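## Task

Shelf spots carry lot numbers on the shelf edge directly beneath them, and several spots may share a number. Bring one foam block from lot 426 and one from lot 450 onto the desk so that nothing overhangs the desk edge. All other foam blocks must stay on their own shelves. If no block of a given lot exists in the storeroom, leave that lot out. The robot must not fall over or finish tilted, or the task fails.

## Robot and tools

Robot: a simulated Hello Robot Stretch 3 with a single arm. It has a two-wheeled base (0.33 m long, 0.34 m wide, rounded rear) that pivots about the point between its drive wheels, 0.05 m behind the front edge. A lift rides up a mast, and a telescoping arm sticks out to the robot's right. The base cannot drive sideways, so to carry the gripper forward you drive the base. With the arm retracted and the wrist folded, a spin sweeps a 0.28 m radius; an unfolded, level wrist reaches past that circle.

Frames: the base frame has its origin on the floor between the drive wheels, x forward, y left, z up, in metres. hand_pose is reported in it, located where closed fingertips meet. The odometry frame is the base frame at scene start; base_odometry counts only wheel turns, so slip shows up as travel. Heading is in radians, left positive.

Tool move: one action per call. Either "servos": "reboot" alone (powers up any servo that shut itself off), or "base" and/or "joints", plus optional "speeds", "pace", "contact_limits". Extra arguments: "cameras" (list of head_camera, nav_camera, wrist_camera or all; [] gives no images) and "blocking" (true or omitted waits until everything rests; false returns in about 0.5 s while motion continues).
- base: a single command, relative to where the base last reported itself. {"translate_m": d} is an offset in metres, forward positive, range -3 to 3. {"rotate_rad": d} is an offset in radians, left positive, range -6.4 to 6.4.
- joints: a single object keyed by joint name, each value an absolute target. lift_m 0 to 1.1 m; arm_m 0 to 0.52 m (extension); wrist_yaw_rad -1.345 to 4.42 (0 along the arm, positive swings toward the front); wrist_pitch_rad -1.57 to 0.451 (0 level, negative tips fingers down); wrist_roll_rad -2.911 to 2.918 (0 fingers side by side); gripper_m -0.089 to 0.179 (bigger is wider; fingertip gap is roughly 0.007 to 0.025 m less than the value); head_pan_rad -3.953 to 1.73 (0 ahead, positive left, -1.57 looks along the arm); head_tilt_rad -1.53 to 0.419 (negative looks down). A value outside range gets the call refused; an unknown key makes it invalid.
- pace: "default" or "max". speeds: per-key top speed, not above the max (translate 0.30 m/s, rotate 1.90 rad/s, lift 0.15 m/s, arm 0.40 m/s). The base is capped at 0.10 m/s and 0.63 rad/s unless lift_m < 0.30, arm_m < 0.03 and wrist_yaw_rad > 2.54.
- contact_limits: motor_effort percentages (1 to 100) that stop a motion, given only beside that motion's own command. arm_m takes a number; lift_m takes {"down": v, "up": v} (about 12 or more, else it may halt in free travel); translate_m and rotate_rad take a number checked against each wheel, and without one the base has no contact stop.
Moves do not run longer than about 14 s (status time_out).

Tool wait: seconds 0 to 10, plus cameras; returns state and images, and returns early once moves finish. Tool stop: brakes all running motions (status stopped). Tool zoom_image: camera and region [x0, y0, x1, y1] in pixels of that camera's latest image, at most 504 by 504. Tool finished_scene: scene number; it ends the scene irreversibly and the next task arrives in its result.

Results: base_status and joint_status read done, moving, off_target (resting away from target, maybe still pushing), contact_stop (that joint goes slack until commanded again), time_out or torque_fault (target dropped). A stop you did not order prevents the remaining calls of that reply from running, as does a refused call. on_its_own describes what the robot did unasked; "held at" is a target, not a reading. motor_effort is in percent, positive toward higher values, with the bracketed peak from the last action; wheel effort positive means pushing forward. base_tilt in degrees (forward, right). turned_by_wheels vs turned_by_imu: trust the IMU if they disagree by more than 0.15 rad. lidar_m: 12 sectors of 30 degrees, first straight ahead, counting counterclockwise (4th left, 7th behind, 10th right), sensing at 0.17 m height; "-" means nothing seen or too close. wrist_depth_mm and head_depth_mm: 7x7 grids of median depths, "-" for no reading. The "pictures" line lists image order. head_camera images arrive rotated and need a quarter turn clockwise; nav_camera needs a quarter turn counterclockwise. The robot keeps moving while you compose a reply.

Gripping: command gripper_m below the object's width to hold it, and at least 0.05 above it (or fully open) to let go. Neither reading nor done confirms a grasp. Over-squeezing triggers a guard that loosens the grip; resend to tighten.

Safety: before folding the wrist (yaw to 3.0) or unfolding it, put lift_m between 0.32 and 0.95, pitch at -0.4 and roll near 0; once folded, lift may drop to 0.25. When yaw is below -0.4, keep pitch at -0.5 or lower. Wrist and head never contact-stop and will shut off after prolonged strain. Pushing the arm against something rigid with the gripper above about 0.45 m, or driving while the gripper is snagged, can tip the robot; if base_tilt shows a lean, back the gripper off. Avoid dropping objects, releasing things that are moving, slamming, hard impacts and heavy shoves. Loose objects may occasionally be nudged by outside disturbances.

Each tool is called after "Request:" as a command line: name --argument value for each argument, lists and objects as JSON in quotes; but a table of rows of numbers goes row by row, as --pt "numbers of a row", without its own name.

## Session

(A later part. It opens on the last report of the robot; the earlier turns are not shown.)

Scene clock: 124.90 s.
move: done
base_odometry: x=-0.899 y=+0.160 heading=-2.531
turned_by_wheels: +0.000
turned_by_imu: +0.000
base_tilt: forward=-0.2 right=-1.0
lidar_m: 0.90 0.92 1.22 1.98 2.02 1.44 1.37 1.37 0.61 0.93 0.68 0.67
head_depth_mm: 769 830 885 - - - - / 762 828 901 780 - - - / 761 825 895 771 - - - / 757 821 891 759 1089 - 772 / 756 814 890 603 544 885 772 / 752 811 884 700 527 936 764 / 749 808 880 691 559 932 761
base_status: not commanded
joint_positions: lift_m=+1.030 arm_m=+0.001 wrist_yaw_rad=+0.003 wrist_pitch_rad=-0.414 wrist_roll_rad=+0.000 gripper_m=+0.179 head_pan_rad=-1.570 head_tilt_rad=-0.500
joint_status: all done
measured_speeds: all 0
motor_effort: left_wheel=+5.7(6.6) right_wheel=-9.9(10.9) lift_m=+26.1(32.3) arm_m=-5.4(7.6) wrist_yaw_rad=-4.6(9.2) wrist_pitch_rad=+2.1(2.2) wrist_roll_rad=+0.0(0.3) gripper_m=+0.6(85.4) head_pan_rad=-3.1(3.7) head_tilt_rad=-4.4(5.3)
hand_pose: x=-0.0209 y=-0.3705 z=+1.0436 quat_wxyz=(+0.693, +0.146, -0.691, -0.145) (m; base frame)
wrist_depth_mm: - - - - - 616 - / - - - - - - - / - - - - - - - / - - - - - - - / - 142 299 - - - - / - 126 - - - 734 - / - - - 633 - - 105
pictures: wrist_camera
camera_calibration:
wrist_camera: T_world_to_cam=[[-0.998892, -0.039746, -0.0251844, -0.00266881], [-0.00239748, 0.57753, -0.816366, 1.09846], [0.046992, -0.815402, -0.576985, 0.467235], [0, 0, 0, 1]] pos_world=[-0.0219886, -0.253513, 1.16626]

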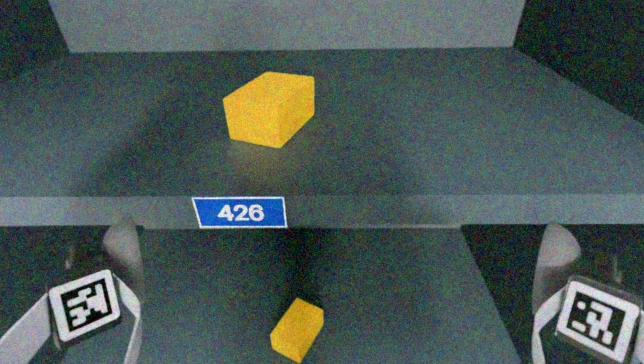

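Request:
move --base '{"translate_m": 0.1585}' --joints '{"wrist_yaw_rad": -0.336, "wrist_pitch_rad": -0.2}' --cameras '[]'

Request:
move --joints '{"arm_m": 0.2665}' --cameras '["wrist_camera", "head_camera"]'

Scene clock: 150.57 s.
move: done
base_odometry: x=-1.029 y=+0.070 heading=-2.531
turned_by_wheels: +0.000
turned_by_imu: +0.000
base_tilt: forward=-0.4 right=-1.1
lidar_m: 0.73 0.76 1.00 1.18 2.25 1.60 1.53 0.71 0.72 0.92 0.56 0.79
head_depth_mm: 762 826 899 - - - - / 760 821 895 835 - - - / 756 816 891 822 - - - / 755 812 888 718 527 946 - / 748 811 881 706 568 946 772 / 744 809 880 698 564 937 766 / 742 804 876 692 559 909 761
base_status: done
joint_positions: lift_m=+1.030 arm_m=+0.001 wrist_yaw_rad=-0.333 wrist_pitch_rad=-0.223 wrist_roll_rad=+0.000 gripper_m=+0.179 head_pan_rad=-1.570 head_tilt_rad=-0.500
joint_status: all done
measured_speeds: all 0
motor_effort: left_wheel=+3.4(11.2) right_wheel=+7.3(9.0) lift_m=+29.4(29.8) arm_m=-2.3(4.1) wrist_yaw_rad=-3.7(6.4) wrist_pitch_rad=+3.7(5.2) wrist_roll_rad=+0.2(0.3) gripper_m=+0.5(1.3) head_pan_rad=-3.1(3.7) head_tilt_rad=-4.1(5.0)
hand_pose: x=-0.1015 y=-0.3766 z=+1.0885 quat_wxyz=(+0.680, -0.039, -0.706, -0.195) (m; base frame)
wrist_depth_mm: - - - - 702 - - / - - - - 765 - - / - - - - - - - / - - - - - - - / - 142 - - - - - / - 126 - 299 - - - / - - - - - - 105
pictures: none
No camera images: "cameras" was empty.

Scene clock: 153.73 s.
move: done
base_odometry: x=-1.029 y=+0.070 heading=-2.531
turned_by_wheels: +0.000
turned_by_imu: +0.000
base_tilt: forward=-0.4 right=-1.2
lidar_m: 0.74 0.76 0.99 1.18 2.25 1.60 1.53 0.71 0.73 0.93 0.56 0.79
head_depth_mm: 762 827 291 691 590 965 785 / 761 821 344 616 584 960 782 / 756 810 342 338 579 952 777 / 752 814 373 600 573 946 774 / 749 811 887 704 568 941 768 / 746 807 879 699 563 941 766 / 743 803 872 690 559 911 762
base_status: not commanded
joint_positions: lift_m=+1.030 arm_m=+0.267 wrist_yaw_rad=-0.333 wrist_pitch_rad=-0.223 wrist_roll_rad=+0.000 gripper_m=+0.179 head_pan_rad=-1.570 head_tilt_rad=-0.500
joint_status: all done
measured_speeds: all 0
motor_effort: left_wheel=+3.1(3.9) right_wheel=+7.0(8.4) lift_m=+25.9(29.8) arm_m=+12.1(15.3) wrist_yaw_rad=-2.6(4.1) wrist_pitch_rad=+3.7(3.9) wrist_roll_rad=-0.1(0.3) gripper_m=+0.6(1.1) head_pan_rad=-3.1(3.6) head_tilt_rad=-3.9(5.1)
hand_pose: x=-0.1015 y=-0.6426 z=+1.0886 quat_wxyz=(+0.680, -0.039, -0.706, -0.194) (m; base frame)
wrist_depth_mm: 326 336 - - - 487 - / 337 - - - - 510 - / - - - - - 543 - / - - - - - - - / - 142 - - - - - / - 126 - - - - - / - - - 182 181 - 105
pictures: head_camera (sideways), wrist_camera
camera_calibration:
head_camera: T_world_to_cam=[[-0.0465724, 0.432321, -0.900517, 1.18757], [0.997507, -0.0277193, -0.064896, 0.0779905], [-0.0530176, -0.901294, -0.429952, 0.515476], [0, 0, 0, 1]] pos_world=[0.00484103, -0.0466526, 1.29612]
wrist_camera: T_world_to_cam=[[-0.957488, 0.287928, -0.0177196, 0.113733], [0.133984, 0.389476, -0.911239, 1.28842], [-0.255469, -0.874875, -0.411496, 0.026035], [0, 0, 0, 1]] pos_world=[-0.0570784, -0.511779, 1.18679]

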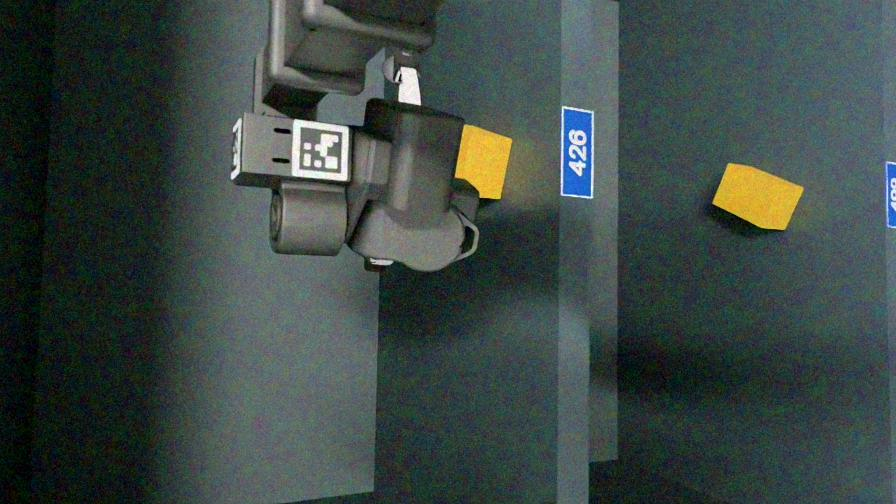

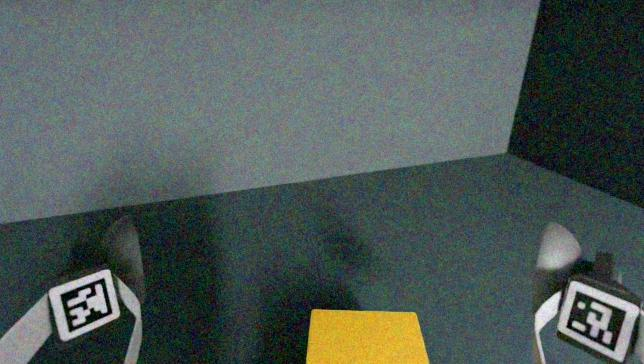

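Request:
move --joints '{"lift_m": 0.958}' --speeds '{"lift_m": 0.06}' --contact_limits '{"lift_m": {"down": 15}}' --cameras '["wrist_camera"]'

Request:
move --joints '{"gripper_m": 0.02}' --cameras '["wrist_camera"]'

Request:
move --joints '{"lift_m": 1.03}' --speeds '{"lift_m": 0.06}' --cameras '["wrist_camera"]'

Scene clock: 168.30 s.
move: done
base_odometry: x=-1.029 y=+0.070 heading=-2.531
turned_by_wheels: +0.000
turned_by_imu: +0.000
base_tilt: forward=-0.2 right=-1.2
lidar_m: 0.74 0.76 0.99 1.18 2.25 1.60 1.53 0.71 0.73 0.92 0.56 0.79
head_depth_mm: 764 825 900 323 - 967 782 / 761 821 885 365 584 957 779 / 759 819 871 368 529 956 776 / 752 815 884 397 528 948 775 / 748 809 881 708 571 940 770 / 746 807 881 699 563 936 766 / 745 804 875 691 558 910 763
base_status: not commanded
joint_positions: lift_m=+0.958 arm_m=+0.267 wrist_yaw_rad=-0.333 wrist_pitch_rad=-0.222 wrist_roll_rad=+0.000 gripper_m=+0.179 head_pan_rad=-1.570 head_tilt_rad=-0.500
joint_status: all done
measured_speeds: all 0
motor_effort: left_wheel=+3.3(3.8) right_wheel=+7.9(8.6) lift_m=+25.4(26.4) arm_m=+1.6(5.6) wrist_yaw_rad=-3.3(4.7) wrist_pitch_rad=+3.7(3.8) wrist_roll_rad=-0.1(0.3) gripper_m=+0.4(1.0) head_pan_rad=-2.4(3.5) head_tilt_rad=-3.3(4.7)
contact_limits: lift_m down 15 (down: maximum 72; up: maximum 65)
hand_pose: x=-0.1015 y=-0.6426 z=+1.0167 quat_wxyz=(+0.680, -0.039, -0.706, -0.194) (m; base frame)
wrist_depth_mm: 328 338 - - - 482 - / 336 - - - - 511 - / - - - - - - - / - - - - - - - / - 142 - 141 141 - - / - 140 172 113 113 165 - / 141 145 150 94 94 144 107
pictures: wrist_camera
camera_calibration:
wrist_camera: T_world_to_cam=[[-0.957505, 0.287869, -0.0177337, 0.112442], [0.133906, 0.389253, -0.911346, 1.22281], [-0.255446, -0.874993, -0.411259, -0.00391651], [0, 0, 0, 1]] pos_world=[-0.0570784, -0.511779, 1.11479]

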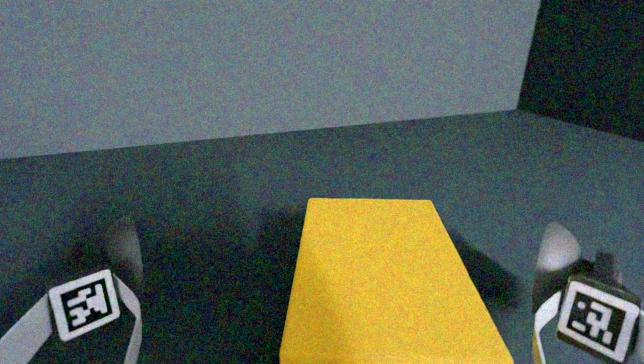

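Scene clock: 170.43 s.
move: done
base_odometry: x=-1.029 y=+0.070 heading=-2.531
turned_by_wheels: +0.000
turned_by_imu: +0.000
base_tilt: forward=-0.3 right=-1.3
lidar_m: 0.74 0.76 0.99 1.18 2.24 1.60 1.53 0.71 0.73 0.92 0.56 0.79
head_depth_mm: 760 823 901 323 - 961 782 / 759 821 881 365 585 958 780 / 757 819 871 369 529 953 775 / 753 813 883 397 529 949 771 / 751 812 882 708 569 941 769 / 746 808 883 698 563 939 766 / 745 802 873 695 559 911 762
base_status: not commanded
joint_positions: lift_m=+0.958 arm_m=+0.267 wrist_yaw_rad=-0.334 wrist_pitch_rad=-0.222 wrist_roll_rad=+0.000 gripper_m=+0.021 head_pan_rad=-1.570 head_tilt_rad=-0.500
joint_status: all done
measured_speeds: all 0
motor_effort: left_wheel=+3.6(3.8) right_wheel=+8.2(8.6) lift_m=+28.3(29.8) arm_m=-3.3(3.4) wrist_yaw_rad=-1.7(3.9) wrist_pitch_rad=+3.7(3.8) wrist_roll_rad=+0.1(0.3) gripper_m=-28.0(99.2) head_pan_rad=-2.5(3.2) head_tilt_rad=-3.8(4.3)
contact_limits: lift_m down 15 (down: maximum 72; up: maximum 65)
hand_pose: x=-0.1017 y=-0.6425 z=+1.0167 quat_wxyz=(+0.680, -0.039, -0.706, -0.194) (m; base frame)
wrist_depth_mm: 327 335 - - - 489 - / 336 - - - - 514 - / - - - - - - - / - - - - - - - / - - 150 141 148 - - / - - 127 113 118 123 171 / 151 140 104 99 97 140 153
pictures: wrist_camera
camera_calibration:
wrist_camera: T_world_to_cam=[[-0.95729, 0.288591, -0.0176421, 0.112627], [0.134095, 0.389094, -0.911386, 1.2228], [-0.256154, -0.874826, -0.411174, -0.00399208], [0, 0, 0, 1]] pos_world=[-0.0571776, -0.51178, 1.11479]

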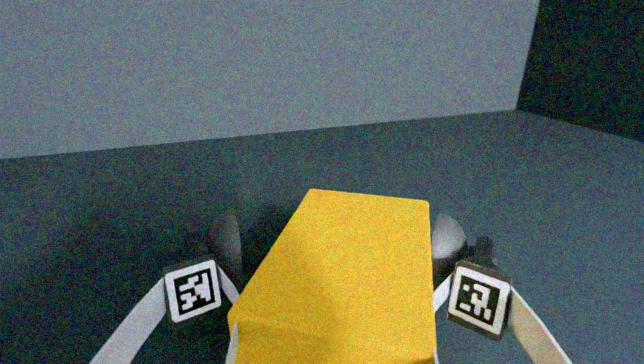

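Scene clock: 172.20 s.
move: done
base_odometry: x=-1.029 y=+0.070 heading=-2.531
turned_by_wheels: +0.000
turned_by_imu: +0.000
base_tilt: forward=-0.4 right=-1.2
lidar_m: 0.74 0.76 1.00 1.18 2.25 1.60 1.53 0.71 0.73 0.92 0.56 0.79
head_depth_mm: 762 827 291 697 589 964 786 / 761 819 345 648 584 959 780 / 756 811 342 338 578 957 776 / 753 815 373 601 573 945 773 / 748 808 885 707 568 940 767 / 746 807 878 698 565 938 764 / 744 806 874 693 558 911 760
base_status: not commanded
joint_positions: lift_m=+1.030 arm_m=+0.267 wrist_yaw_rad=-0.334 wrist_pitch_rad=-0.222 wrist_roll_rad=+0.000 gripper_m=+0.024 head_pan_rad=-1.570 head_tilt_rad=-0.500
joint_status: all done
measured_speeds: all 0
motor_effort: left_wheel=+3.7(3.7) right_wheel=+8.1(8.3) lift_m=+27.5(32.5) arm_m=-7.8(7.8) wrist_yaw_rad=-3.2(3.9) wrist_pitch_rad=+3.6(3.8) wrist_roll_rad=+0.0(0.4) gripper_m=-11.2(27.7) head_pan_rad=-3.0(3.4) head_tilt_rad=-4.3(4.3)
hand_pose: x=-0.1017 y=-0.6425 z=+1.0887 quat_wxyz=(+0.680, -0.039, -0.706, -0.194) (m; base frame)
wrist_depth_mm: 325 335 - - - 490 - / 336 - - - - 509 - / - - - - - 541 - / - - - - - - - / - - 149 142 148 - - / - - 127 113 118 122 - / - - 102 99 94 - -
pictures: wrist_camera
camera_calibration:
wrist_camera: T_world_to_cam=[[-0.957286, 0.288602, -0.0176681, 0.113935], [0.134122, 0.389085, -0.911386, 1.28851], [-0.256153, -0.874827, -0.411174, 0.0256535], [0, 0, 0, 1]] pos_world=[-0.0571776, -0.51178, 1.18689]

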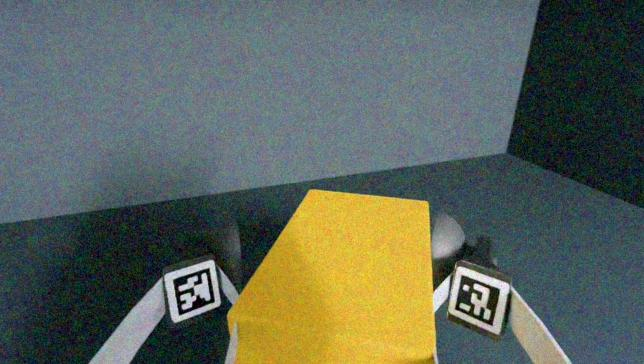

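Request:
move --joints '{"arm_m": 0.0}' --cameras '[]'

Request:
move --joints '{"wrist_yaw_rad": 1.5, "lift_m": 0.84}' --cameras '[]'

Request:
move --base '{"rotate_rad": 2.02}' --joints '{"head_pan_rad": -1.57, "head_tilt_rad": -0.6}' --cameras '[]'

Request:
move --base '{"translate_m": 0.7}' --cameras '["nav_camera"]'

Request:
move --base '{"translate_m": 0.69}' --cameras '[]'

Request:
move --base '{"rotate_rad": -0.42}' --cameras '["nav_camera", "head_camera"]'

Scene clock: 194.53 s.
move: done
base_odometry: x=-1.029 y=+0.070 heading=-2.531
turned_by_wheels: +0.000
turned_by_imu: +0.000
base_tilt: forward=-0.3 right=-1.2
lidar_m: 0.74 0.76 1.00 1.18 2.25 1.60 1.52 0.71 0.73 0.92 0.56 0.79
head_depth_mm: 766 826 902 - - - - / 759 823 895 836 - - - / 755 819 893 820 - - - / 754 817 887 714 572 947 - / 748 810 882 706 568 944 768 / 748 807 880 697 563 943 765 / 745 803 875 691 559 909 761
base_status: not commanded
joint_positions: lift_m=+1.030 arm_m=+0.001 wrist_yaw_rad=-0.334 wrist_pitch_rad=-0.222 wrist_roll_rad=+0.000 gripper_m=+0.024 head_pan_rad=-1.570 head_tilt_rad=-0.500
joint_status: all done
measured_speeds: all 0
motor_effort: left_wheel=+3.2(3.8) right_wheel=+8.2(8.4) lift_m=+24.7(25.4) arm_m=-11.0(14.7) wrist_yaw_rad=-2.9(3.8) wrist_pitch_rad=+3.7(3.8) wrist_roll_rad=+0.1(0.4) gripper_m=-11.7(12.1) head_pan_rad=-3.3(3.3) head_tilt_rad=-3.1(4.2)
hand_pose: x=-0.1017 y=-0.3766 z=+1.0887 quat_wxyz=(+0.680, -0.039, -0.706, -0.194) (m; base frame)
wrist_depth_mm: - - - - 699 - - / - - - - 761 - - / - - - - - - - / - - - - - - - / - - 150 142 148 - - / - - 127 113 118 122 - / - 97 102 99 94 125 -
pictures: none
No camera images: "cameras" was empty.

Scene clock: 197.10 s.
move: done
base_odometry: x=-1.029 y=+0.070 heading=-2.531
turned_by_wheels: +0.000
turned_by_imu: +0.000
base_tilt: forward=-0.4 right=-1.3
lidar_m: 0.74 0.76 0.99 1.18 2.25 1.60 1.53 0.71 0.73 0.92 0.56 0.79
head_depth_mm: 763 825 902 740 589 964 785 / 759 821 897 730 584 962 782 / 757 820 893 722 579 955 777 / 751 815 887 714 574 950 770 / 752 813 882 705 567 942 770 / 748 804 878 699 564 937 765 / 744 800 876 694 559 912 761
base_status: not commanded
joint_positions: lift_m=+0.840 arm_m=+0.001 wrist_yaw_rad=+1.497 wrist_pitch_rad=-0.222 wrist_roll_rad=+0.000 gripper_m=+0.024 head_pan_rad=-1.570 head_tilt_rad=-0.500
joint_status: all done
measured_speeds: all 0
motor_effort: left_wheel=+3.5(3.7) right_wheel=+7.3(8.2) lift_m=+23.7(27.4) arm_m=-7.8(12.1) wrist_yaw_rad=+1.9(5.7) wrist_pitch_rad=+3.6(3.8) wrist_roll_rad=+0.0(0.3) gripper_m=-11.7(12.2) head_pan_rad=-2.6(3.1) head_tilt_rad=-3.3(4.0)
hand_pose: x=+0.2226 y=-0.1637 z=+0.8987 quat_wxyz=(+0.569, +0.536, -0.461, +0.421) (m; base frame)
wrist_depth_mm: - - - 596 - - - / - - 578 626 - - - / - - - - - - - / - - - 177 - - - / - - 150 142 148 - 829 / - - 127 113 118 122 351 / - - 102 99 94 125 367
pictures: none
No camera images: "cameras" was empty.

Scene clock: 201.40 s.
move: done
base_odometry: x=-1.029 y=+0.070 heading=-0.512
turned_by_wheels: +2.020
turned_by_imu: +1.987
base_tilt: forward=-0.2 right=-1.1
lidar_m: 2.51 1.65 1.52 0.77 0.71 0.92 0.56 0.82 0.74 0.75 0.94 1.18
head_depth_mm: 577 623 681 743 840 943 1037 / 597 648 710 790 884 1008 1099 / 621 677 743 832 939 1082 299 / 645 705 783 877 993 1153 1199 / 672 740 826 928 1063 1243 1216 / 703 775 870 986 1140 1339 1221 / 733 810 915 1055 1248 1406 1238
base_status: done
joint_positions: lift_m=+0.840 arm_m=+0.001 wrist_yaw_rad=+1.497 wrist_pitch_rad=-0.222 wrist_roll_rad=+0.000 gripper_m=+0.024 head_pan_rad=-1.570 head_tilt_rad=-0.601
joint_status: all done
measured_speeds: all 0
motor_effort: left_wheel=-9.1(13.2) right_wheel=+8.7(12.5) lift_m=+27.7(28.9) arm_m=-12.3(13.0) wrist_yaw_rad=+1.8(3.5) wrist_pitch_rad=+3.7(3.8) wrist_roll_rad=+0.0(0.4) gripper_m=-11.7(12.2) head_pan_rad=-1.9(3.4) head_tilt_rad=-1.1(5.4)
hand_pose: x=+0.2226 y=-0.1636 z=+0.8987 quat_wxyz=(+0.569, +0.536, -0.461, +0.421) (m; base frame)
wrist_depth_mm: - - - - - - - / - - - - - - - / - - - - - - - / - - - - - - - / - - 156 142 149 - - / - 124 127 114 118 - - / - - 102 99 97 - -
pictures: none
No camera images: "cameras" was empty.

Scene clock: 209.53 s.
move: done
base_odometry: x=-0.418 y=-0.273 heading=-0.512
turned_by_wheels: +0.000
turned_by_imu: +0.000
base_tilt: forward=-0.2 right=-1.1
lidar_m: 2.06 1.36 1.26 1.27 1.60 1.14 1.25 1.09 0.99 1.04 0.74 1.12
head_depth_mm: 808 874 948 1042 1153 1301 1311 / 841 913 1000 1112 1236 1372 1332 / 872 955 1051 1170 1325 1432 300 / 909 997 1104 1219 1398 1471 1195 / 944 1040 1157 1090 1498 1448 1221 / 991 1095 1220 1082 875 1304 1193 / 1035 1154 1293 1070 807 1052 1217
base_status: done
joint_positions: lift_m=+0.840 arm_m=+0.001 wrist_yaw_rad=+1.497 wrist_pitch_rad=-0.222 wrist_roll_rad=+0.000 gripper_m=+0.024 head_pan_rad=-1.570 head_tilt_rad=-0.600
joint_status: not commanded
measured_speeds: all 0
motor_effort: left_wheel=+1.0(8.6) right_wheel=+9.2(13.4) lift_m=+29.1(30.2) arm_m=-10.6(13.2) wrist_yaw_rad=+1.5(3.4) wrist_pitch_rad=+3.7(3.8) wrist_roll_rad=+0.0(0.3) gripper_m=-11.2(12.3) head_pan_rad=-2.3(2.9) head_tilt_rad=+4.2(4.5)
hand_pose: x=+0.2226 y=-0.1636 z=+0.8987 quat_wxyz=(+0.569, +0.536, -0.461, +0.421) (m; base frame)
wrist_depth_mm: - - - - - - - / - - - - - - - / - - - - - - - / - - - - - - - / - - 155 142 148 563 - / - 124 127 113 118 122 - / - - 102 99 98 125 -
pictures: nav_camera (sideways)
camera_calibration:
nav_camera: T_world_to_cam=[[0.0174641, -0.542579, 0.839823, -1.04979], [-0.999789, -0.0185451, 0.00880924, 0.0448547], [0.0107949, -0.8398, -0.542789, 0.659576], [0, 0, 0, 1]] pos_world=[0.0560588, -0.0148501, 1.23925]

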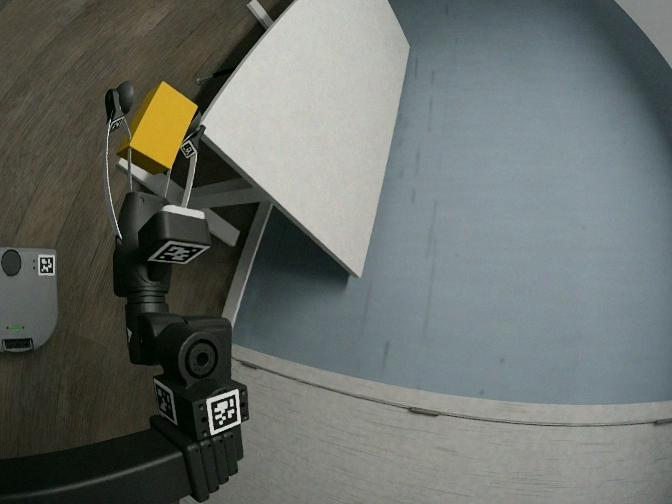

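Scene clock: 217.57 s.
move: done
base_odometry: x=+0.183 y=-0.611 heading=-0.512
turned_by_wheels: +0.000
turned_by_imu: +0.000
base_tilt: forward=-0.2 right=-1.2
lidar_m: 1.63 1.08 1.00 1.00 1.26 1.74 1.94 1.39 0.81 0.76 1.05 2.53
head_depth_mm: 1028 1116 1212 1128 841 668 1276 / 1067 1156 1269 1128 832 685 1306 / 1100 1201 1331 1115 825 723 300 / 1146 1258 1376 1100 827 1352 1188 / 1204 1325 1430 1088 820 1388 1226 / 1247 1384 1502 1080 840 1420 1219 / 1314 1456 1544 1073 868 1448 1232
base_status: done
joint_positions: lift_m=+0.840 arm_m=+0.001 wrist_yaw_rad=+1.497 wrist_pitch_rad=-0.222 wrist_roll_rad=+0.000 gripper_m=+0.024 head_pan_rad=-1.570 head_tilt_rad=-0.600
joint_status: not commanded
measured_speeds: all 0
motor_effort: left_wheel=+2.4(8.9) right_wheel=+7.7(13.9) lift_m=+28.2(29.6) arm_m=-7.8(11.3) wrist_yaw_rad=+1.4(3.3) wrist_pitch_rad=+3.7(3.8) wrist_roll_rad=+0.0(0.3) gripper_m=-11.9(12.2) head_pan_rad=-1.9(2.7) head_tilt_rad=+2.7(4.9)
hand_pose: x=+0.2226 y=-0.1636 z=+0.8987 quat_wxyz=(+0.569, +0.536, -0.461, +0.421) (m; base frame)
wrist_depth_mm: - - - - - - - / - - - - - - - / - - - - - - - / - - - - - - - / - - 155 142 149 - - / - 124 127 113 118 - - / - - 102 99 97 - -
pictures: none
No camera images: "cameras" was empty.

Scene clock: 219.33 s.
move: done
base_odometry: x=+0.183 y=-0.611 heading=-0.931
turned_by_wheels: -0.420
turned_by_imu: -0.412
base_tilt: forward=-0.2 right=-1.3
lidar_m: 2.53 1.44 1.04 0.99 1.03 1.39 1.75 1.84 1.34 0.81 0.76 1.40
head_depth_mm: 1066 1169 1307 1457 1642 1494 1312 / 1066 1169 1300 1428 935 729 1329 / 1062 1163 1298 1109 828 724 300 / 1058 1165 1297 1093 824 720 1201 / 1054 1163 1285 1086 818 715 1219 / 1050 1157 1286 1082 811 711 1219 / 1056 1153 1287 1067 806 707 1234
base_status: done
joint_positions: lift_m=+0.840 arm_m=+0.001 wrist_yaw_rad=+1.497 wrist_pitch_rad=-0.222 wrist_roll_rad=+0.000 gripper_m=+0.024 head_pan_rad=-1.570 head_tilt_rad=-0.600
joint_status: not commanded
measured_speeds: all 0
motor_effort: left_wheel=+8.7(12.4) right_wheel=-10.4(13.1) lift_m=+28.4(28.9) arm_m=-8.3(9.1) wrist_yaw_rad=+1.2(2.8) wrist_pitch_rad=+3.6(3.7) wrist_roll_rad=+0.2(0.2) gripper_m=-11.7(12.2) head_pan_rad=-1.8(2.3) head_tilt_rad=+3.6(4.1)
hand_pose: x=+0.2226 y=-0.1636 z=+0.8987 quat_wxyz=(+0.569, +0.536, -0.461, +0.421) (m; base frame)
wrist_depth_mm: - - - - - - - / - - - - - - - / - - - - - - - / - - - - - - - / - - 155 142 148 - - / - 124 127 113 118 - - / - - 102 99 97 - -
pictures: head_camera (sideways), nav_camera (sideways)
camera_calibration:
head_camera: T_world_to_cam=[[-0.0466983, 0.519971, -0.852906, 1.12543], [0.997496, -0.0211268, -0.0674948, 0.0813598], [-0.0531145, -0.853922, -0.517683, 0.629594], [0, 0, 0, 1]] pos_world=[0.00484037, -0.045849, 1.29131]
nav_camera: T_world_to_cam=[[0.0174641, -0.542579, 0.839823, -1.04979], [-0.999789, -0.0185451, 0.00880924, 0.0448547], [0.0107949, -0.8398, -0.542789, 0.659576], [0, 0, 0, 1]] pos_world=[0.0560588, -0.0148501, 1.23925]

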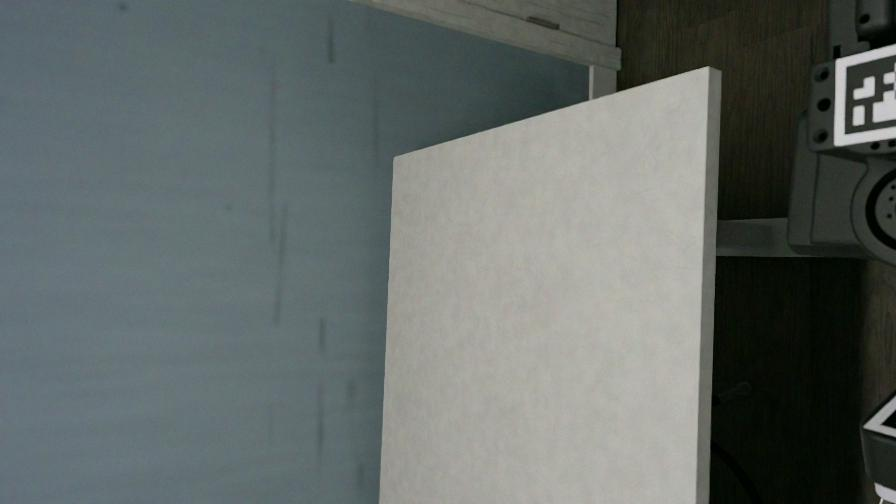

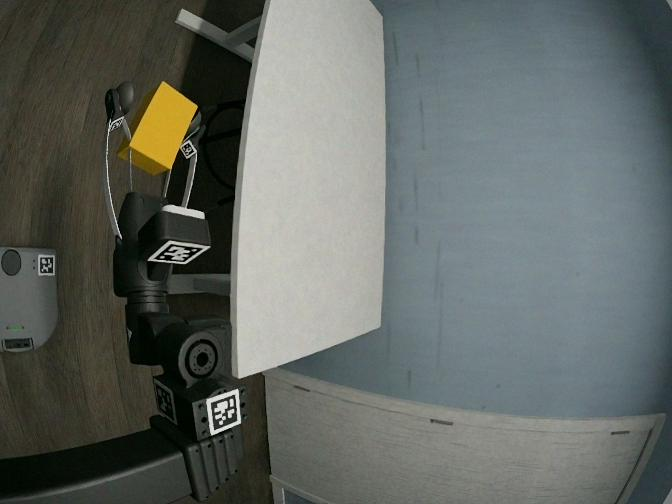

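Request:
move --joints '{"wrist_yaw_rad": 0.0, "arm_m": 0.29}' --cameras '[]'

Request:
move --joints '{"lift_m": 0.74}' --cameras '["head_camera"]'

Request:
move --joints '{"lift_m": 0.697}' --speeds '{"lift_m": 0.03}' --contact_limits '{"lift_m": {"down": 12}}' --cameras '["wrist_camera", "head_camera"]'

Scene clock: 241.27 s.
move: done
base_odometry: x=+0.183 y=-0.611 heading=-0.931
turned_by_wheels: +0.000
turned_by_imu: +0.000
base_tilt: forward=-0.4 right=-1.1
lidar_m: 2.53 1.44 1.04 0.99 1.03 1.39 1.74 1.84 1.35 0.81 0.76 1.40
head_depth_mm: 1067 1170 1301 1463 1570 292 - / 1061 1169 1291 1388 375 664 1237 / 1057 1165 1298 461 459 722 1239 / 1062 1162 1286 548 524 718 1197 / 1054 1159 1294 1081 814 716 1220 / 1052 1156 1280 1081 810 710 1218 / 1050 1149 1283 1069 805 706 1213
base_status: not commanded
joint_positions: lift_m=+0.840 arm_m=+0.290 wrist_yaw_rad=+0.003 wrist_pitch_rad=-0.222 wrist_roll_rad=+0.000 gripper_m=+0.024 head_pan_rad=-1.570 head_tilt_rad=-0.600
joint_status: all done
measured_speeds: all 0
motor_effort: left_wheel=+8.6(9.3) right_wheel=-9.3(11.0) lift_m=+27.1(28.4) arm_m=+12.0(14.6) wrist_yaw_rad=-1.9(6.2) wrist_pitch_rad=+3.7(3.8) wrist_roll_rad=+0.2(0.3) gripper_m=-11.8(12.3) head_pan_rad=-2.1(2.2) head_tilt_rad=+2.3(4.3)
hand_pose: x=-0.0208 y=-0.6796 z=+0.8987 quat_wxyz=(+0.703, +0.080, -0.702, -0.078) (m; base frame)
wrist_depth_mm: - - - - - - - / - - - - - - - / - - - - - - - / - - - - - - - / - - 150 142 148 - - / - - 127 113 118 122 - / - - 102 99 94 - -
pictures: none
No camera images: "cameras" was empty.

Scene clock: 243.00 s.
move: done
base_odometry: x=+0.183 y=-0.611 heading=-0.931
turned_by_wheels: +0.000
turned_by_imu: +0.000
base_tilt: forward=-0.3 right=-1.1
lidar_m: 2.53 1.44 1.04 0.99 1.03 1.39 1.74 1.84 1.34 0.81 0.76 1.39
head_depth_mm: 1066 1169 1304 1455 1655 1499 350 / 1066 1167 1300 1435 900 392 341 / 1063 1160 1291 1112 502 682 1229 / 1054 1161 1286 1097 552 679 1199 / 1055 1159 1288 1087 788 714 1228 / 1050 1160 1283 1076 812 709 1219 / 1049 1158 1281 1067 804 705 1208
base_status: not commanded
joint_positions: lift_m=+0.740 arm_m=+0.290 wrist_yaw_rad=+0.003 wrist_pitch_rad=-0.222 wrist_roll_rad=+0.000 gripper_m=+0.024 head_pan_rad=-1.570 head_tilt_rad=-0.600
joint_status: all done
measured_speeds: all 0
motor_effort: left_wheel=+8.4(8.7) right_wheel=-9.8(10.6) lift_m=+25.1(26.6) arm_m=+9.6(12.6) wrist_yaw_rad=-3.2(4.9) wrist_pitch_rad=+3.6(3.7) wrist_roll_rad=+0.0(0.3) gripper_m=-11.5(12.2) head_pan_rad=-2.0(2.1) head_tilt_rad=+2.4(3.4)
hand_pose: x=-0.0208 y=-0.6796 z=+0.7987 quat_wxyz=(+0.703, +0.080, -0.702, -0.078) (m; base frame)
wrist_depth_mm: - - - - - - - / - - - - - - - / - - - - - - - / - - - - - - - / - - 150 142 148 - - / - - 127 113 118 122 - / - - 102 99 94 - -
pictures: head_camera (sideways)
camera_calibration:
head_camera: T_world_to_cam=[[-0.0466983, 0.519971, -0.852906, 1.12543], [0.997496, -0.0211268, -0.0674948, 0.0813598], [-0.0531145, -0.853922, -0.517683, 0.629594], [0, 0, 0, 1]] pos_world=[0.00484037, -0.045849, 1.29131]

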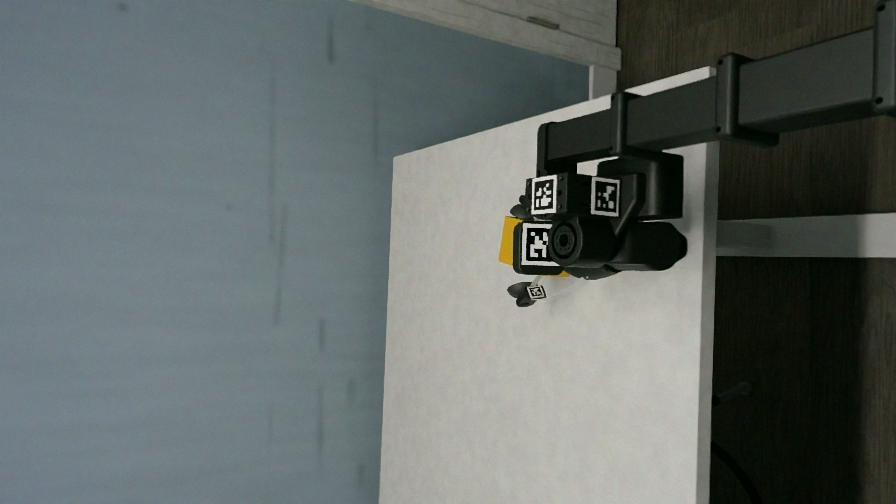

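Scene clock: 244.87 s.
move: done
base_odometry: x=+0.183 y=-0.611 heading=-0.931
turned_by_wheels: +0.000
turned_by_imu: +0.000
base_tilt: forward=-0.3 right=-1.1
lidar_m: 2.53 1.44 1.04 0.99 1.03 1.39 1.74 1.84 1.35 0.81 0.76 1.40
head_depth_mm: 1069 1174 1300 1453 1657 1490 1241 / 1063 1171 1288 1441 935 455 374 / 1059 1166 1294 1106 549 525 1209 / 1060 1161 1287 1101 624 676 1201 / 1055 1157 1291 1088 816 715 1221 / 1053 1159 1289 1072 812 710 1220 / 1054 1152 1279 1068 804 706 1214
base_status: not commanded
joint_positions: lift_m=+0.697 arm_m=+0.290 wrist_yaw_rad=+0.003 wrist_pitch_rad=-0.222 wrist_roll_rad=+0.000 gripper_m=+0.024 head_pan_rad=-1.570 head_tilt_rad=-0.600
joint_status: all done
measured_speeds: all 0
motor_effort: left_wheel=+8.1(8.9) right_wheel=-10.5(10.7) lift_m=+24.0(25.8) arm_m=+7.2(9.6) wrist_yaw_rad=-2.5(4.2) wrist_pitch_rad=+3.6(3.8) wrist_roll_rad=+0.1(0.3) gripper_m=-11.6(12.1) head_pan_rad=-1.2(2.3) head_tilt_rad=+3.2(3.6)
contact_limits: lift_m down 12 (down: maximum 72; up: maximum 65)
hand_pose: x=-0.0208 y=-0.6796 z=+0.7557 quat_wxyz=(+0.703, +0.080, -0.702, -0.078) (m; base frame)
wrist_depth_mm: - - - - - - - / - - - - - - - / - - - - - - - / - - - - - - - / - - 150 142 148 - - / - - 127 113 118 122 - / - - 102 99 94 - -
pictures: head_camera (sideways), wrist_camera
camera_calibration:
head_camera: T_world_to_cam=[[-0.0466983, 0.519971, -0.852906, 1.12543], [0.997496, -0.0211268, -0.0674948, 0.0813598], [-0.0531145, -0.853922, -0.517683, 0.629594], [0, 0, 0, 1]] pos_world=[0.00484037, -0.045849, 1.29131]
wrist_camera: T_world_to_cam=[[-0.998869, -0.0441102, -0.0177253, -0.0307117], [-0.00200165, 0.411557, -0.911382, 1.0009], [0.0474962, -0.910316, -0.41118, -0.140727], [0, 0, 0, 1]] pos_world=[-0.0219896, -0.541387, 0.85379]

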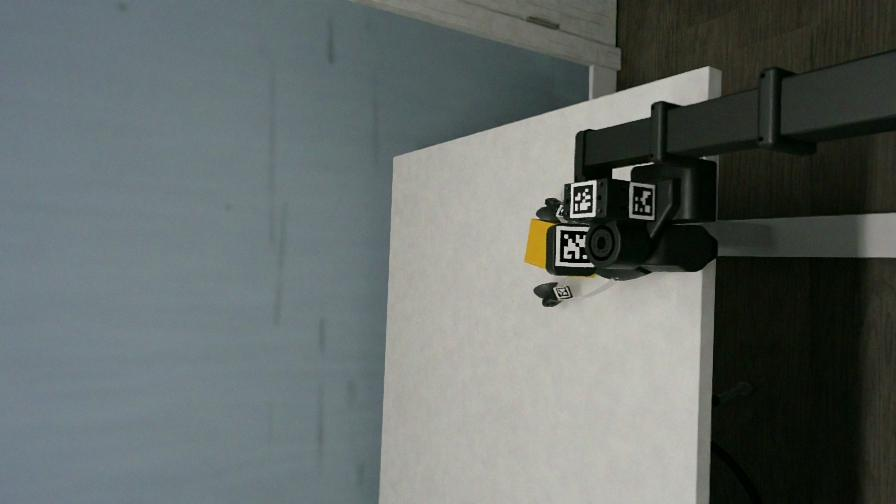

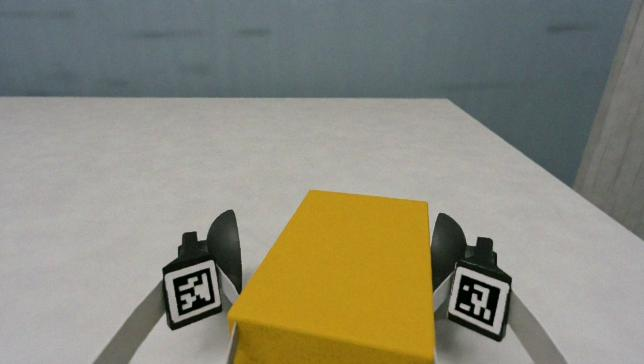

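Not in contact yet; lower further slowly.

Request:
move --joints '{"lift_m": 0.687}' --speeds '{"lift_m": 0.02}' --contact_limits '{"lift_m": {"down": 12}}' --cameras '["wrist_camera"]'

Scene clock: 249.40 s.
move: done
base_odometry: x=+0.183 y=-0.611 heading=-0.931
turned_by_wheels: +0.000
turned_by_imu: +0.000
base_tilt: forward=-0.3 right=-1.2
lidar_m: 2.53 1.44 1.04 1.00 1.03 1.39 1.74 1.83 1.34 0.81 0.76 1.39
head_depth_mm: 1066 1174 1307 1453 1649 1486 1247 / 1062 1169 1300 1431 933 472 384 / 1062 1167 1296 1111 796 533 1211 / 1060 1163 1290 1100 632 659 1198 / 1055 1158 1292 1089 816 715 1228 / 1050 1153 1282 1075 811 709 1218 / 1051 1159 1284 1065 804 706 1212
base_status: not commanded
joint_positions: lift_m=+0.687 arm_m=+0.290 wrist_yaw_rad=+0.003 wrist_pitch_rad=-0.219 wrist_roll_rad=+0.000 gripper_m=+0.024 head_pan_rad=-1.570 head_tilt_rad=-0.600
joint_status: all done
measured_speeds: all 0
motor_effort: left_wheel=+8.6(8.7) right_wheel=-10.4(10.6) lift_m=+23.8(25.9) arm_m=+1.1(2.9) wrist_yaw_rad=-4.2(4.2) wrist_pitch_rad=+3.0(3.7) wrist_roll_rad=-0.3(0.3) gripper_m=-11.9(12.1) head_pan_rad=-1.5(1.9) head_tilt_rad=+2.9(4.0)
contact_limits: lift_m down 12 (down: maximum 72; up: maximum 65)
hand_pose: x=-0.0208 y=-0.6799 z=+0.7465 quat_wxyz=(+0.703, +0.078, -0.702, -0.077) (m; base frame)
wrist_depth_mm: - - - - - - - / - - - - - - - / - - - - - - - / - - - - - - - / - - 150 141 148 - - / - - 127 113 118 122 - / - - 102 99 94 - -
pictures: wrist_camera
camera_calibration:
wrist_camera: T_world_to_cam=[[-0.998874, -0.0440756, -0.0175341, -0.0310244], [-0.00200456, 0.408535, -0.912741, 0.991653], [0.0473929, -0.911678, -0.408163, -0.147959], [0, 0, 0, 1]] pos_world=[-0.0219894, -0.541383, 0.844186]

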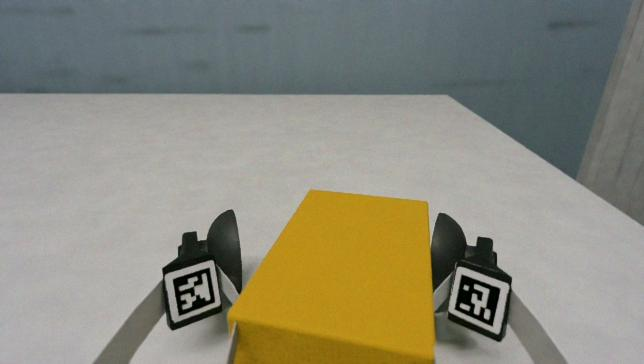

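Request:
move --joints '{"gripper_m": 0.179}' --cameras '[]'

Request:
move --joints '{"arm_m": 0.0, "lift_m": 0.70}' --cameras '["head_camera"]'

Request:
move --joints '{"lift_m": 0.8, "wrist_pitch_rad": -0.4}' --pace "max" --cameras '[]'

Request:
move --joints '{"wrist_yaw_rad": 3.0, "gripper_m": 0.04, "head_pan_rad": -0.4, "head_tilt_rad": -0.35}' --pace "max" --cameras '["head_camera", "nav_camera"]'

Scene clock: 259.37 s.
move: done
base_odometry: x=+0.183 y=-0.611 heading=-0.932
turned_by_wheels: +0.000
turned_by_imu: +0.000
base_tilt: forward=-0.4 right=-1.1
lidar_m: 2.53 1.44 1.04 0.99 1.03 1.38 1.74 1.84 1.35 0.81 0.76 1.39
head_depth_mm: 1062 1167 1300 1460 1651 1506 1254 / 1063 1161 1295 1431 938 472 384 / 1056 1165 1285 1109 770 533 1206 / 1062 1165 1293 1098 631 660 1198 / 1056 1162 1287 1090 798 715 1225 / 1049 1156 1282 1079 811 709 1218 / 1058 1153 1283 1072 807 705 1217
base_status: not commanded
joint_positions: lift_m=+0.687 arm_m=+0.290 wrist_yaw_rad=+0.003 wrist_pitch_rad=-0.219 wrist_roll_rad=+0.000 gripper_m=+0.179 head_pan_rad=-1.570 head_tilt_rad=-0.600
joint_status: all done
measured_speeds: all 0
motor_effort: left_wheel=+7.6(9.0) right_wheel=-9.3(10.4) lift_m=+29.3(29.4) arm_m=-5.9(6.6) wrist_yaw_rad=-2.1(4.6) wrist_pitch_rad=+3.0(3.1) wrist_roll_rad=-0.1(0.3) gripper_m=+0.5(84.2) head_pan_rad=-1.4(2.1) head_tilt_rad=+2.3(3.3)
contact_limits: lift_m down 12 (down: maximum 72; up: maximum 65)
hand_pose: x=-0.0208 y=-0.6799 z=+0.7466 quat_wxyz=(+0.703, +0.078, -0.702, -0.077) (m; base frame)
wrist_depth_mm: - - - - - - - / - - - - - - - / - - - - - - - / - - - - - - - / - 142 - 141 141 - - / - 126 - 118 113 - - / - - 102 99 94 - 105
pictures: none
No camera images: "cameras" was empty.

Scene clock: 262.73 s.
move: done
base_odometry: x=+0.183 y=-0.611 heading=-0.932
turned_by_wheels: +0.000
turned_by_imu: +0.000
base_tilt: forward=-0.3 right=-1.1
lidar_m: 2.53 1.44 1.04 1.00 1.02 1.39 1.74 1.84 1.35 0.80 0.76 1.39
head_depth_mm: 1061 1181 1305 1446 1645 1501 1251 / 1066 1169 1304 1434 935 728 1242 / 1064 1162 1295 1109 827 723 1201 / 1057 1163 1292 1103 788 720 1194 / 1056 1160 1291 1088 816 712 1195 / 1049 1164 1287 1080 812 711 1214 / 1050 1155 1279 1067 805 708 1209
base_status: not commanded
joint_positions: lift_m=+0.700 arm_m=+0.001 wrist_yaw_rad=+0.003 wrist_pitch_rad=-0.219 wrist_roll_rad=+0.000 gripper_m=+0.179 head_pan_rad=-1.570 head_tilt_rad=-0.600
joint_status: all done
measured_speeds: all 0
motor_effort: left_wheel=+8.1(8.4) right_wheel=-9.9(10.5) lift_m=+27.6(32.4) arm_m=-11.8(14.4) wrist_yaw_rad=-2.5(4.6) wrist_pitch_rad=+3.0(3.2) wrist_roll_rad=+0.1(0.4) gripper_m=+0.4(1.1) head_pan_rad=-1.1(1.8) head_tilt_rad=+2.6(3.1)
hand_pose: x=-0.0208 y=-0.3904 z=+0.7596 quat_wxyz=(+0.703, +0.078, -0.702, -0.077) (m; base frame)
wrist_depth_mm: - - - - - - - / - - - - - - - / - - - 372 - - - / - - - - - - - / - 142 - - - - - / - 144 - - - - - / 118 - - - - - 105
pictures: head_camera (sideways)
camera_calibration:
head_camera: T_world_to_cam=[[-0.0466983, 0.519971, -0.852906, 1.12543], [0.997496, -0.0211268, -0.0674948, 0.0813598], [-0.0531145, -0.853922, -0.517683, 0.629594], [0, 0, 0, 1]] pos_world=[0.00484037, -0.045849, 1.29131]

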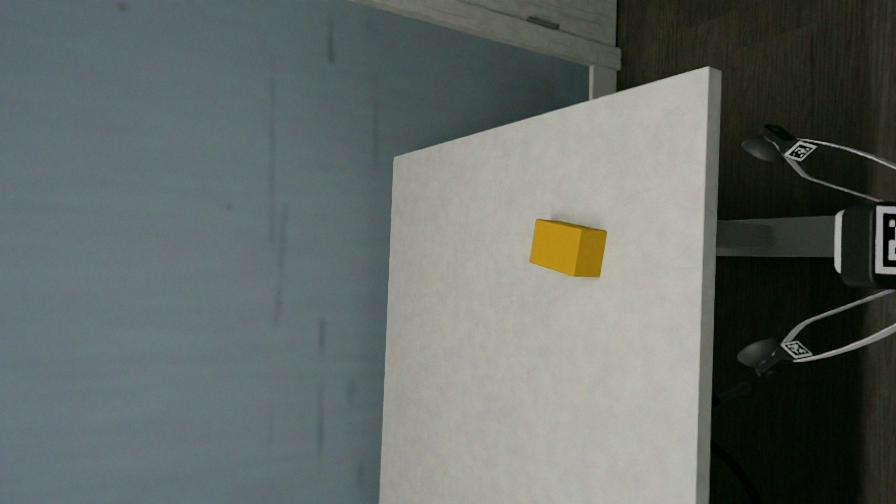

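Scene clock: 264.20 s.
move: done
base_odometry: x=+0.183 y=-0.611 heading=-0.932
turned_by_wheels: +0.000
turned_by_imu: +0.000
base_tilt: forward=-0.3 right=-1.1
lidar_m: 2.53 1.44 1.04 0.99 1.03 1.39 1.74 1.84 1.34 0.81 0.76 1.39
head_depth_mm: 1069 1180 1304 1460 1658 1499 1279 / 1059 1172 1297 1430 935 707 1267 / 1055 1163 1295 1111 828 723 1178 / 1058 1163 1285 1100 786 697 334 / 1059 1156 1287 1092 814 694 1197 / 1056 1161 1288 1078 813 688 1211 / 1050 1151 1277 1069 806 706 1216
base_status: not commanded
joint_positions: lift_m=+0.800 arm_m=+0.001 wrist_yaw_rad=+0.003 wrist_pitch_rad=-0.412 wrist_roll_rad=+0.000 gripper_m=+0.179 head_pan_rad=-1.570 head_tilt_rad=-0.600
joint_status: all done
measured_speeds: all 0
motor_effort: left_wheel=+7.8(8.5) right_wheel=-9.8(10.2) lift_m=+25.8(32.6) arm_m=-10.4(12.4) wrist_yaw_rad=-2.1(4.1) wrist_pitch_rad=+1.9(3.9) wrist_roll_rad=-0.1(0.3) gripper_m=+0.4(1.1) head_pan_rad=-1.0(1.8) head_tilt_rad=+2.2(3.0)
hand_pose: x=-0.0209 y=-0.3706 z=+0.8139 quat_wxyz=(+0.693, +0.146, -0.691, -0.144) (m; base frame)
wrist_depth_mm: - - - - - - - / - - - - - - - / - - - 403 - - - / - - - - - - - / - 142 - - - - - / 122 144 - - - - - / 940 979 976 975 971 949 105
pictures: none
No camera images: "cameras" was empty.

Scene clock: 266.13 s.
move: done
base_odometry: x=+0.183 y=-0.611 heading=-0.932
turned_by_wheels: +0.000
turned_by_imu: +0.000
base_tilt: forward=-0.3 right=-1.2
lidar_m: 2.53 1.43 1.04 0.99 1.03 1.39 1.74 1.84 1.34 0.81 0.76 1.39
head_depth_mm: 1635 1677 1704 1745 1238 874 748 / 1880 1926 1980 2000 1223 906 1499 / 2243 2306 2358 2446 1212 1748 1479 / 2365 2501 2676 2788 1462 1890 1478 / 2282 2372 2554 2688 2605 1872 1469 / 2179 2283 2398 2542 2588 1883 1461 / 2101 2176 2273 2429 2524 1853 1456
base_status: not commanded
joint_positions: lift_m=+0.800 arm_m=+0.001 wrist_yaw_rad=+2.997 wrist_pitch_rad=-0.412 wrist_roll_rad=+0.000 gripper_m=+0.040 head_pan_rad=-0.393 head_tilt_rad=-0.343
joint_status: all done
measured_speeds: all 0
motor_effort: left_wheel=+8.0(8.4) right_wheel=-9.4(10.2) lift_m=+23.3(25.3) arm_m=-8.0(10.9) wrist_yaw_rad=+1.4(7.9) wrist_pitch_rad=+1.7(2.0) wrist_roll_rad=-0.2(0.2) gripper_m=+0.1(81.7) head_pan_rad=-3.2(4.9) head_tilt_rad=-2.4(9.1)
hand_pose: x=+0.0112 y=+0.0772 z=+0.8139 quat_wxyz=(+0.195, +0.700, +0.095, +0.680) (m; base frame)
wrist_depth_mm: - 137 - - - - - / - 147 - - - - - / - 161 - - - - - / - 186 - - - - - / - - 202 - - - - / - - 127 - 129 - - / - - 260 999 952 961 955
pictures: head_camera (sideways), nav_camera (sideways)
camera_calibration:
head_camera: T_world_to_cam=[[-0.282383, 0.0668507, -0.95697, 1.26268], [0.416958, 0.906965, -0.0596786, 0.0747935], [0.863948, -0.415868, -0.283985, 0.319912], [0, 0, 0, 1]] pos_world=[0.0489865, -0.0192049, 1.30366]
nav_camera: T_world_to_cam=[[0.294393, -0.103477, 0.950066, -1.19529], [-0.368722, -0.929448, 0.013023, 0.0354159], [0.88169, -0.354145, -0.311777, 0.353655], [0, 0, 0, 1]] pos_world=[0.0531291, 0.0344774, 1.2454]

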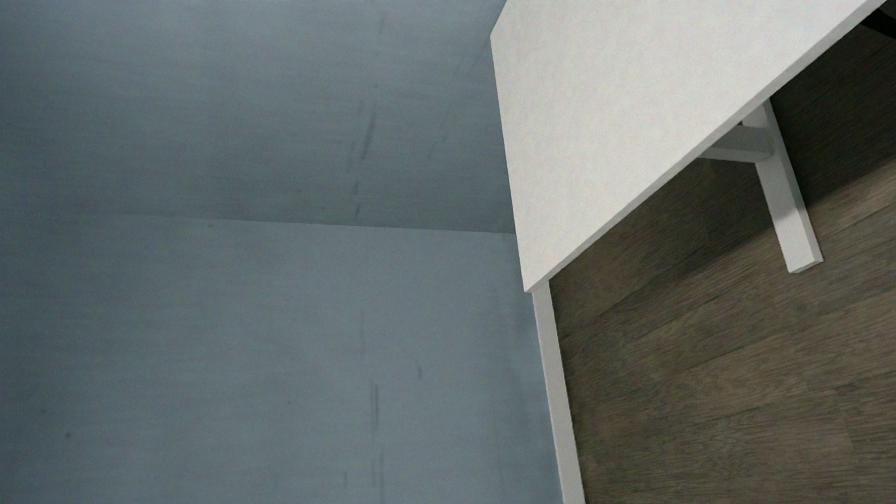

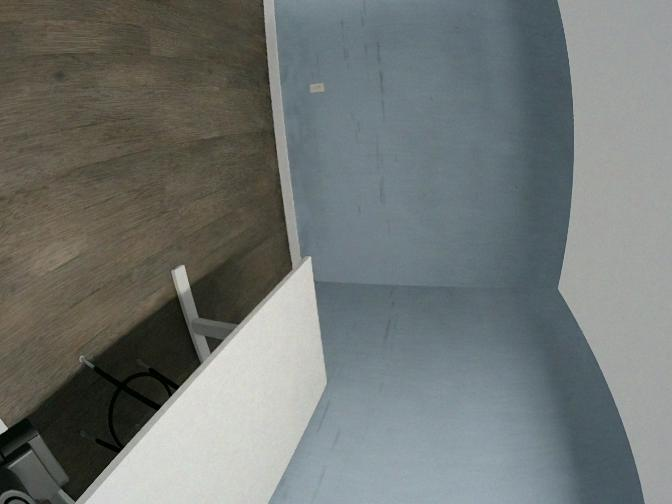

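Request:
move --joints '{"lift_m": 0.28}' --pace "max" --cameras '[]'

Request:
move --base '{"translate_m": 2.02}' --pace "max" --cameras '[]'

Request:
move --base '{"rotate_rad": 1.588}' --joints '{"head_pan_rad": 0.9, "head_tilt_rad": -0.35}' --pace "max" --cameras '["nav_camera"]'

Scene clock: 280.07 s.
move: done
base_odometry: x=+0.183 y=-0.611 heading=-0.932
turned_by_wheels: +0.000
turned_by_imu: +0.000
base_tilt: forward=-0.1 right=-1.2
lidar_m: 2.52 1.44 1.04 1.00 1.03 1.39 1.74 1.84 1.34 0.81 0.76 1.39
head_depth_mm: 1616 1655 1697 1718 1223 864 747 / 1849 1914 1977 1989 1207 898 1487 / 2202 2287 2360 2429 1197 1673 1467 / 2346 2513 2647 2831 1436 1877 1464 / 2266 2384 2517 2675 2583 1863 1462 / 2159 2314 2416 2557 2580 1858 1462 / 2077 2197 2288 2462 2484 1843 1445
base_status: not commanded
joint_positions: lift_m=+0.280 arm_m=+0.001 wrist_yaw_rad=+2.997 wrist_pitch_rad=-0.414 wrist_roll_rad=+0.000 gripper_m=+0.040 head_pan_rad=-0.400 head_tilt_rad=-0.350
joint_status: all done
measured_speeds: all 0
motor_effort: left_wheel=+7.9(8.5) right_wheel=-9.2(10.3) lift_m=+26.2(26.4) arm_m=-1.4(5.6) wrist_yaw_rad=+2.1(3.5) wrist_pitch_rad=+2.1(2.3) wrist_roll_rad=+0.0(0.3) gripper_m=-0.2(0.9) head_pan_rad=-3.0(4.0) head_tilt_rad=-3.3(4.5)
hand_pose: x=+0.0111 y=+0.0770 z=+0.2936 quat_wxyz=(+0.195, +0.700, +0.095, +0.680) (m; base frame)
wrist_depth_mm: - 136 - - - - - / - 147 - - - - - / 933 162 859 902 894 877 870 / 731 187 658 718 708 707 696 / 601 577 202 570 558 582 580 / 510 512 126 301 129 498 492 / 435 280 257 270 427 436 427
pictures: none
No camera images: "cameras" was empty.

Scene clock: 288.23 s.
move: done
base_odometry: x=+1.388 y=-2.232 heading=-0.931
turned_by_wheels: +0.000
turned_by_imu: +0.001
base_tilt: forward=-0.3 right=-1.2
lidar_m: 0.53 0.55 0.74 1.94 1.27 1.44 3.74 1.16 1.17 1.25 0.76 0.55
head_depth_mm: 542 578 621 671 729 802 885 / 514 547 586 631 681 742 811 / 489 519 552 592 638 692 751 / 466 492 524 558 600 644 697 / 445 469 497 528 566 606 651 / 426 449 473 502 535 572 611 / 409 429 452 478 507 540 577
base_status: done
joint_positions: lift_m=+0.280 arm_m=+0.001 wrist_yaw_rad=+2.998 wrist_pitch_rad=-0.414 wrist_roll_rad=+0.000 gripper_m=+0.040 head_pan_rad=-0.400 head_tilt_rad=-0.351
joint_status: not commanded
measured_speeds: all 0
motor_effort: left_wheel=+4.4(16.2) right_wheel=-1.9(10.7) lift_m=+24.9(29.7) arm_m=+7.3(7.5) wrist_yaw_rad=+2.1(3.0) wrist_pitch_rad=+2.1(2.2) wrist_roll_rad=+0.0(0.5) gripper_m=+0.2(1.3) head_pan_rad=-3.4(3.7) head_tilt_rad=+0.5(3.9)
hand_pose: x=+0.0110 y=+0.0770 z=+0.2936 quat_wxyz=(+0.195, +0.700, +0.095, +0.680) (m; base frame)
wrist_depth_mm: - 137 - - - - - / - 148 - - - - - / 945 161 862 900 899 850 - / 738 186 663 720 712 707 - / 609 578 202 574 567 582 558 / 512 511 126 301 129 494 497 / 432 282 258 271 424 436 433
pictures: none
No camera images: "cameras" was empty.

Scene clock: 290.37 s.
move: done
base_odometry: x=+1.388 y=-2.232 heading=+0.656
turned_by_wheels: +1.588
turned_by_imu: +1.557
base_tilt: forward=-0.4 right=-1.1
lidar_m: 1.91 1.14 1.43 3.73 1.16 1.16 1.26 0.77 0.55 0.53 0.55 0.74
head_depth_mm: 1008 1030 1071 1113 1157 1226 1330 / 1095 1140 1190 1234 1282 1352 1389 / 1223 1272 1331 1401 1458 1533 1466 / 1366 1427 1503 1584 1658 1732 1465 / 1553 1642 1728 1852 1978 1874 1459 / 1865 1911 2037 2209 2343 1875 1446 / 2993 2333 2499 2744 2569 1847 1446
base_status: done
joint_positions: lift_m=+0.280 arm_m=+0.001 wrist_yaw_rad=+2.998 wrist_pitch_rad=-0.414 wrist_roll_rad=+0.000 gripper_m=+0.040 head_pan_rad=+0.906 head_tilt_rad=-0.351
joint_status: all done
measured_speeds: all 0
motor_effort: left_wheel=-7.0(15.0) right_wheel=+7.8(14.5) lift_m=+24.9(25.4) arm_m=-1.1(8.1) wrist_yaw_rad=+1.9(2.7) wrist_pitch_rad=+2.1(2.2) wrist_roll_rad=+0.2(0.3) gripper_m=+0.3(1.2) head_pan_rad=-2.5(4.6) head_tilt_rad=+1.3(4.8)
hand_pose: x=+0.0110 y=+0.0770 z=+0.2936 quat_wxyz=(+0.195, +0.700, +0.095, +0.680) (m; base frame)
wrist_depth_mm: - 137 - - - - - / - 147 - - - - - / 875 162 868 897 880 906 872 / 722 186 666 712 706 700 698 / 603 578 202 572 563 584 575 / 514 508 126 301 129 498 487 / 434 281 257 270 427 432 431
pictures: nav_camera (sideways)
camera_calibration:
nav_camera: T_world_to_cam=[[0.183105, 0.261135, 0.947777, -1.19162], [0.796089, -0.605042, 0.0129043, 0.0285637], [0.576815, 0.752152, -0.318673, 0.364467], [0, 0, 0, 1]] pos_world=[-0.014779, 0.0543206, 1.24516]

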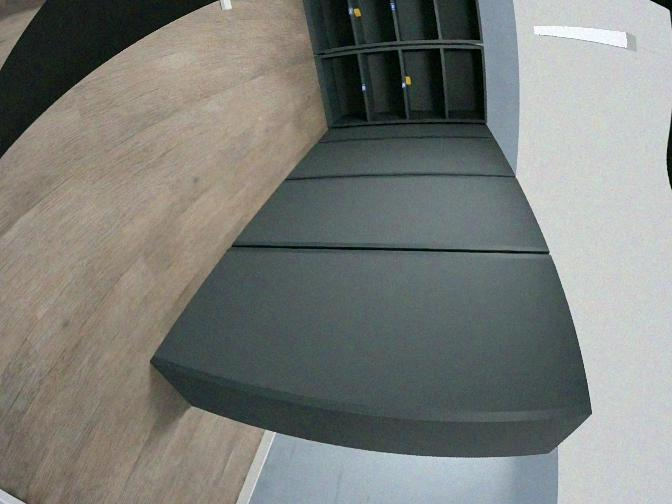

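Request:
move --joints '{"head_pan_rad": 0.2, "head_tilt_rad": -0.35}' --cameras '["nav_camera"]'

Scene clock: 301.67 s.
move: done
base_odometry: x=+1.388 y=-2.232 heading=+0.656
turned_by_wheels: +0.000
turned_by_imu: +0.000
base_tilt: forward=-0.4 right=-1.2
lidar_m: 1.91 1.14 1.43 3.72 1.16 1.17 1.25 0.77 0.55 0.53 0.55 0.74
head_depth_mm: 2062 2170 2268 2377 2253 1844 1491 / 2094 2205 2333 2472 2561 1907 1484 / 2106 2218 2359 2504 2600 1893 1473 / 2145 2242 2410 2539 2627 1870 1471 / 2184 2292 2428 2567 2593 1866 1460 / 1199 1244 1296 1352 1413 1478 1406 / 939 989 1040 1099 1168 1252 1341
base_status: not commanded
joint_positions: lift_m=+0.280 arm_m=+0.001 wrist_yaw_rad=+2.998 wrist_pitch_rad=-0.414 wrist_roll_rad=+0.000 gripper_m=+0.040 head_pan_rad=+0.179 head_tilt_rad=-0.351
joint_status: all done
measured_speeds: all 0
motor_effort: left_wheel=-7.0(7.1) right_wheel=+7.3(7.8) lift_m=+26.0(26.7) arm_m=-12.6(13.1) wrist_yaw_rad=+0.6(2.9) wrist_pitch_rad=+2.1(2.2) wrist_roll_rad=+0.1(0.3) gripper_m=-0.1(0.7) head_pan_rad=+0.5(5.6) head_tilt_rad=+2.9(5.3)
hand_pose: x=+0.0110 y=+0.0770 z=+0.2936 quat_wxyz=(+0.195, +0.700, +0.095, +0.680) (m; base frame)
wrist_depth_mm: - 137 - - - - - / - 147 - - - - - / 887 162 847 908 884 889 874 / 735 186 668 707 712 695 696 / 605 582 202 573 573 584 581 / 512 507 127 300 129 497 496 / 432 282 256 271 422 431 428
pictures: nav_camera (sideways)
camera_calibration:
nav_camera: T_world_to_cam=[[0.310345, 0.0735205, 0.947777, -1.19239], [0.192995, -0.981115, 0.0129115, 0.0321493], [0.930827, 0.178909, -0.318673, 0.362301], [0, 0, 0, 1]] pos_world=[0.026609, 0.0543888, 1.24516]

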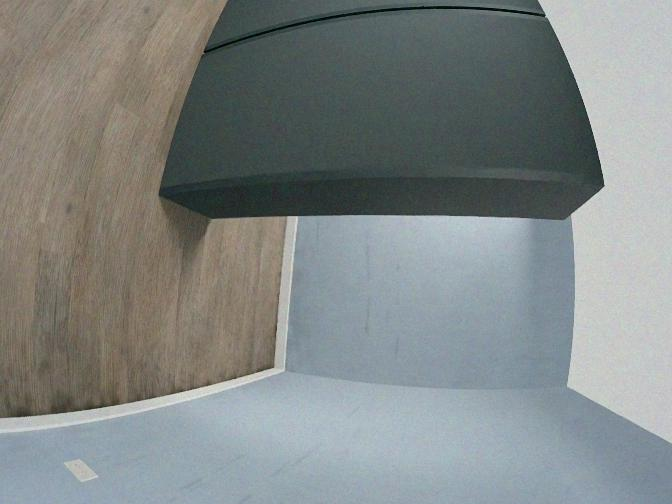

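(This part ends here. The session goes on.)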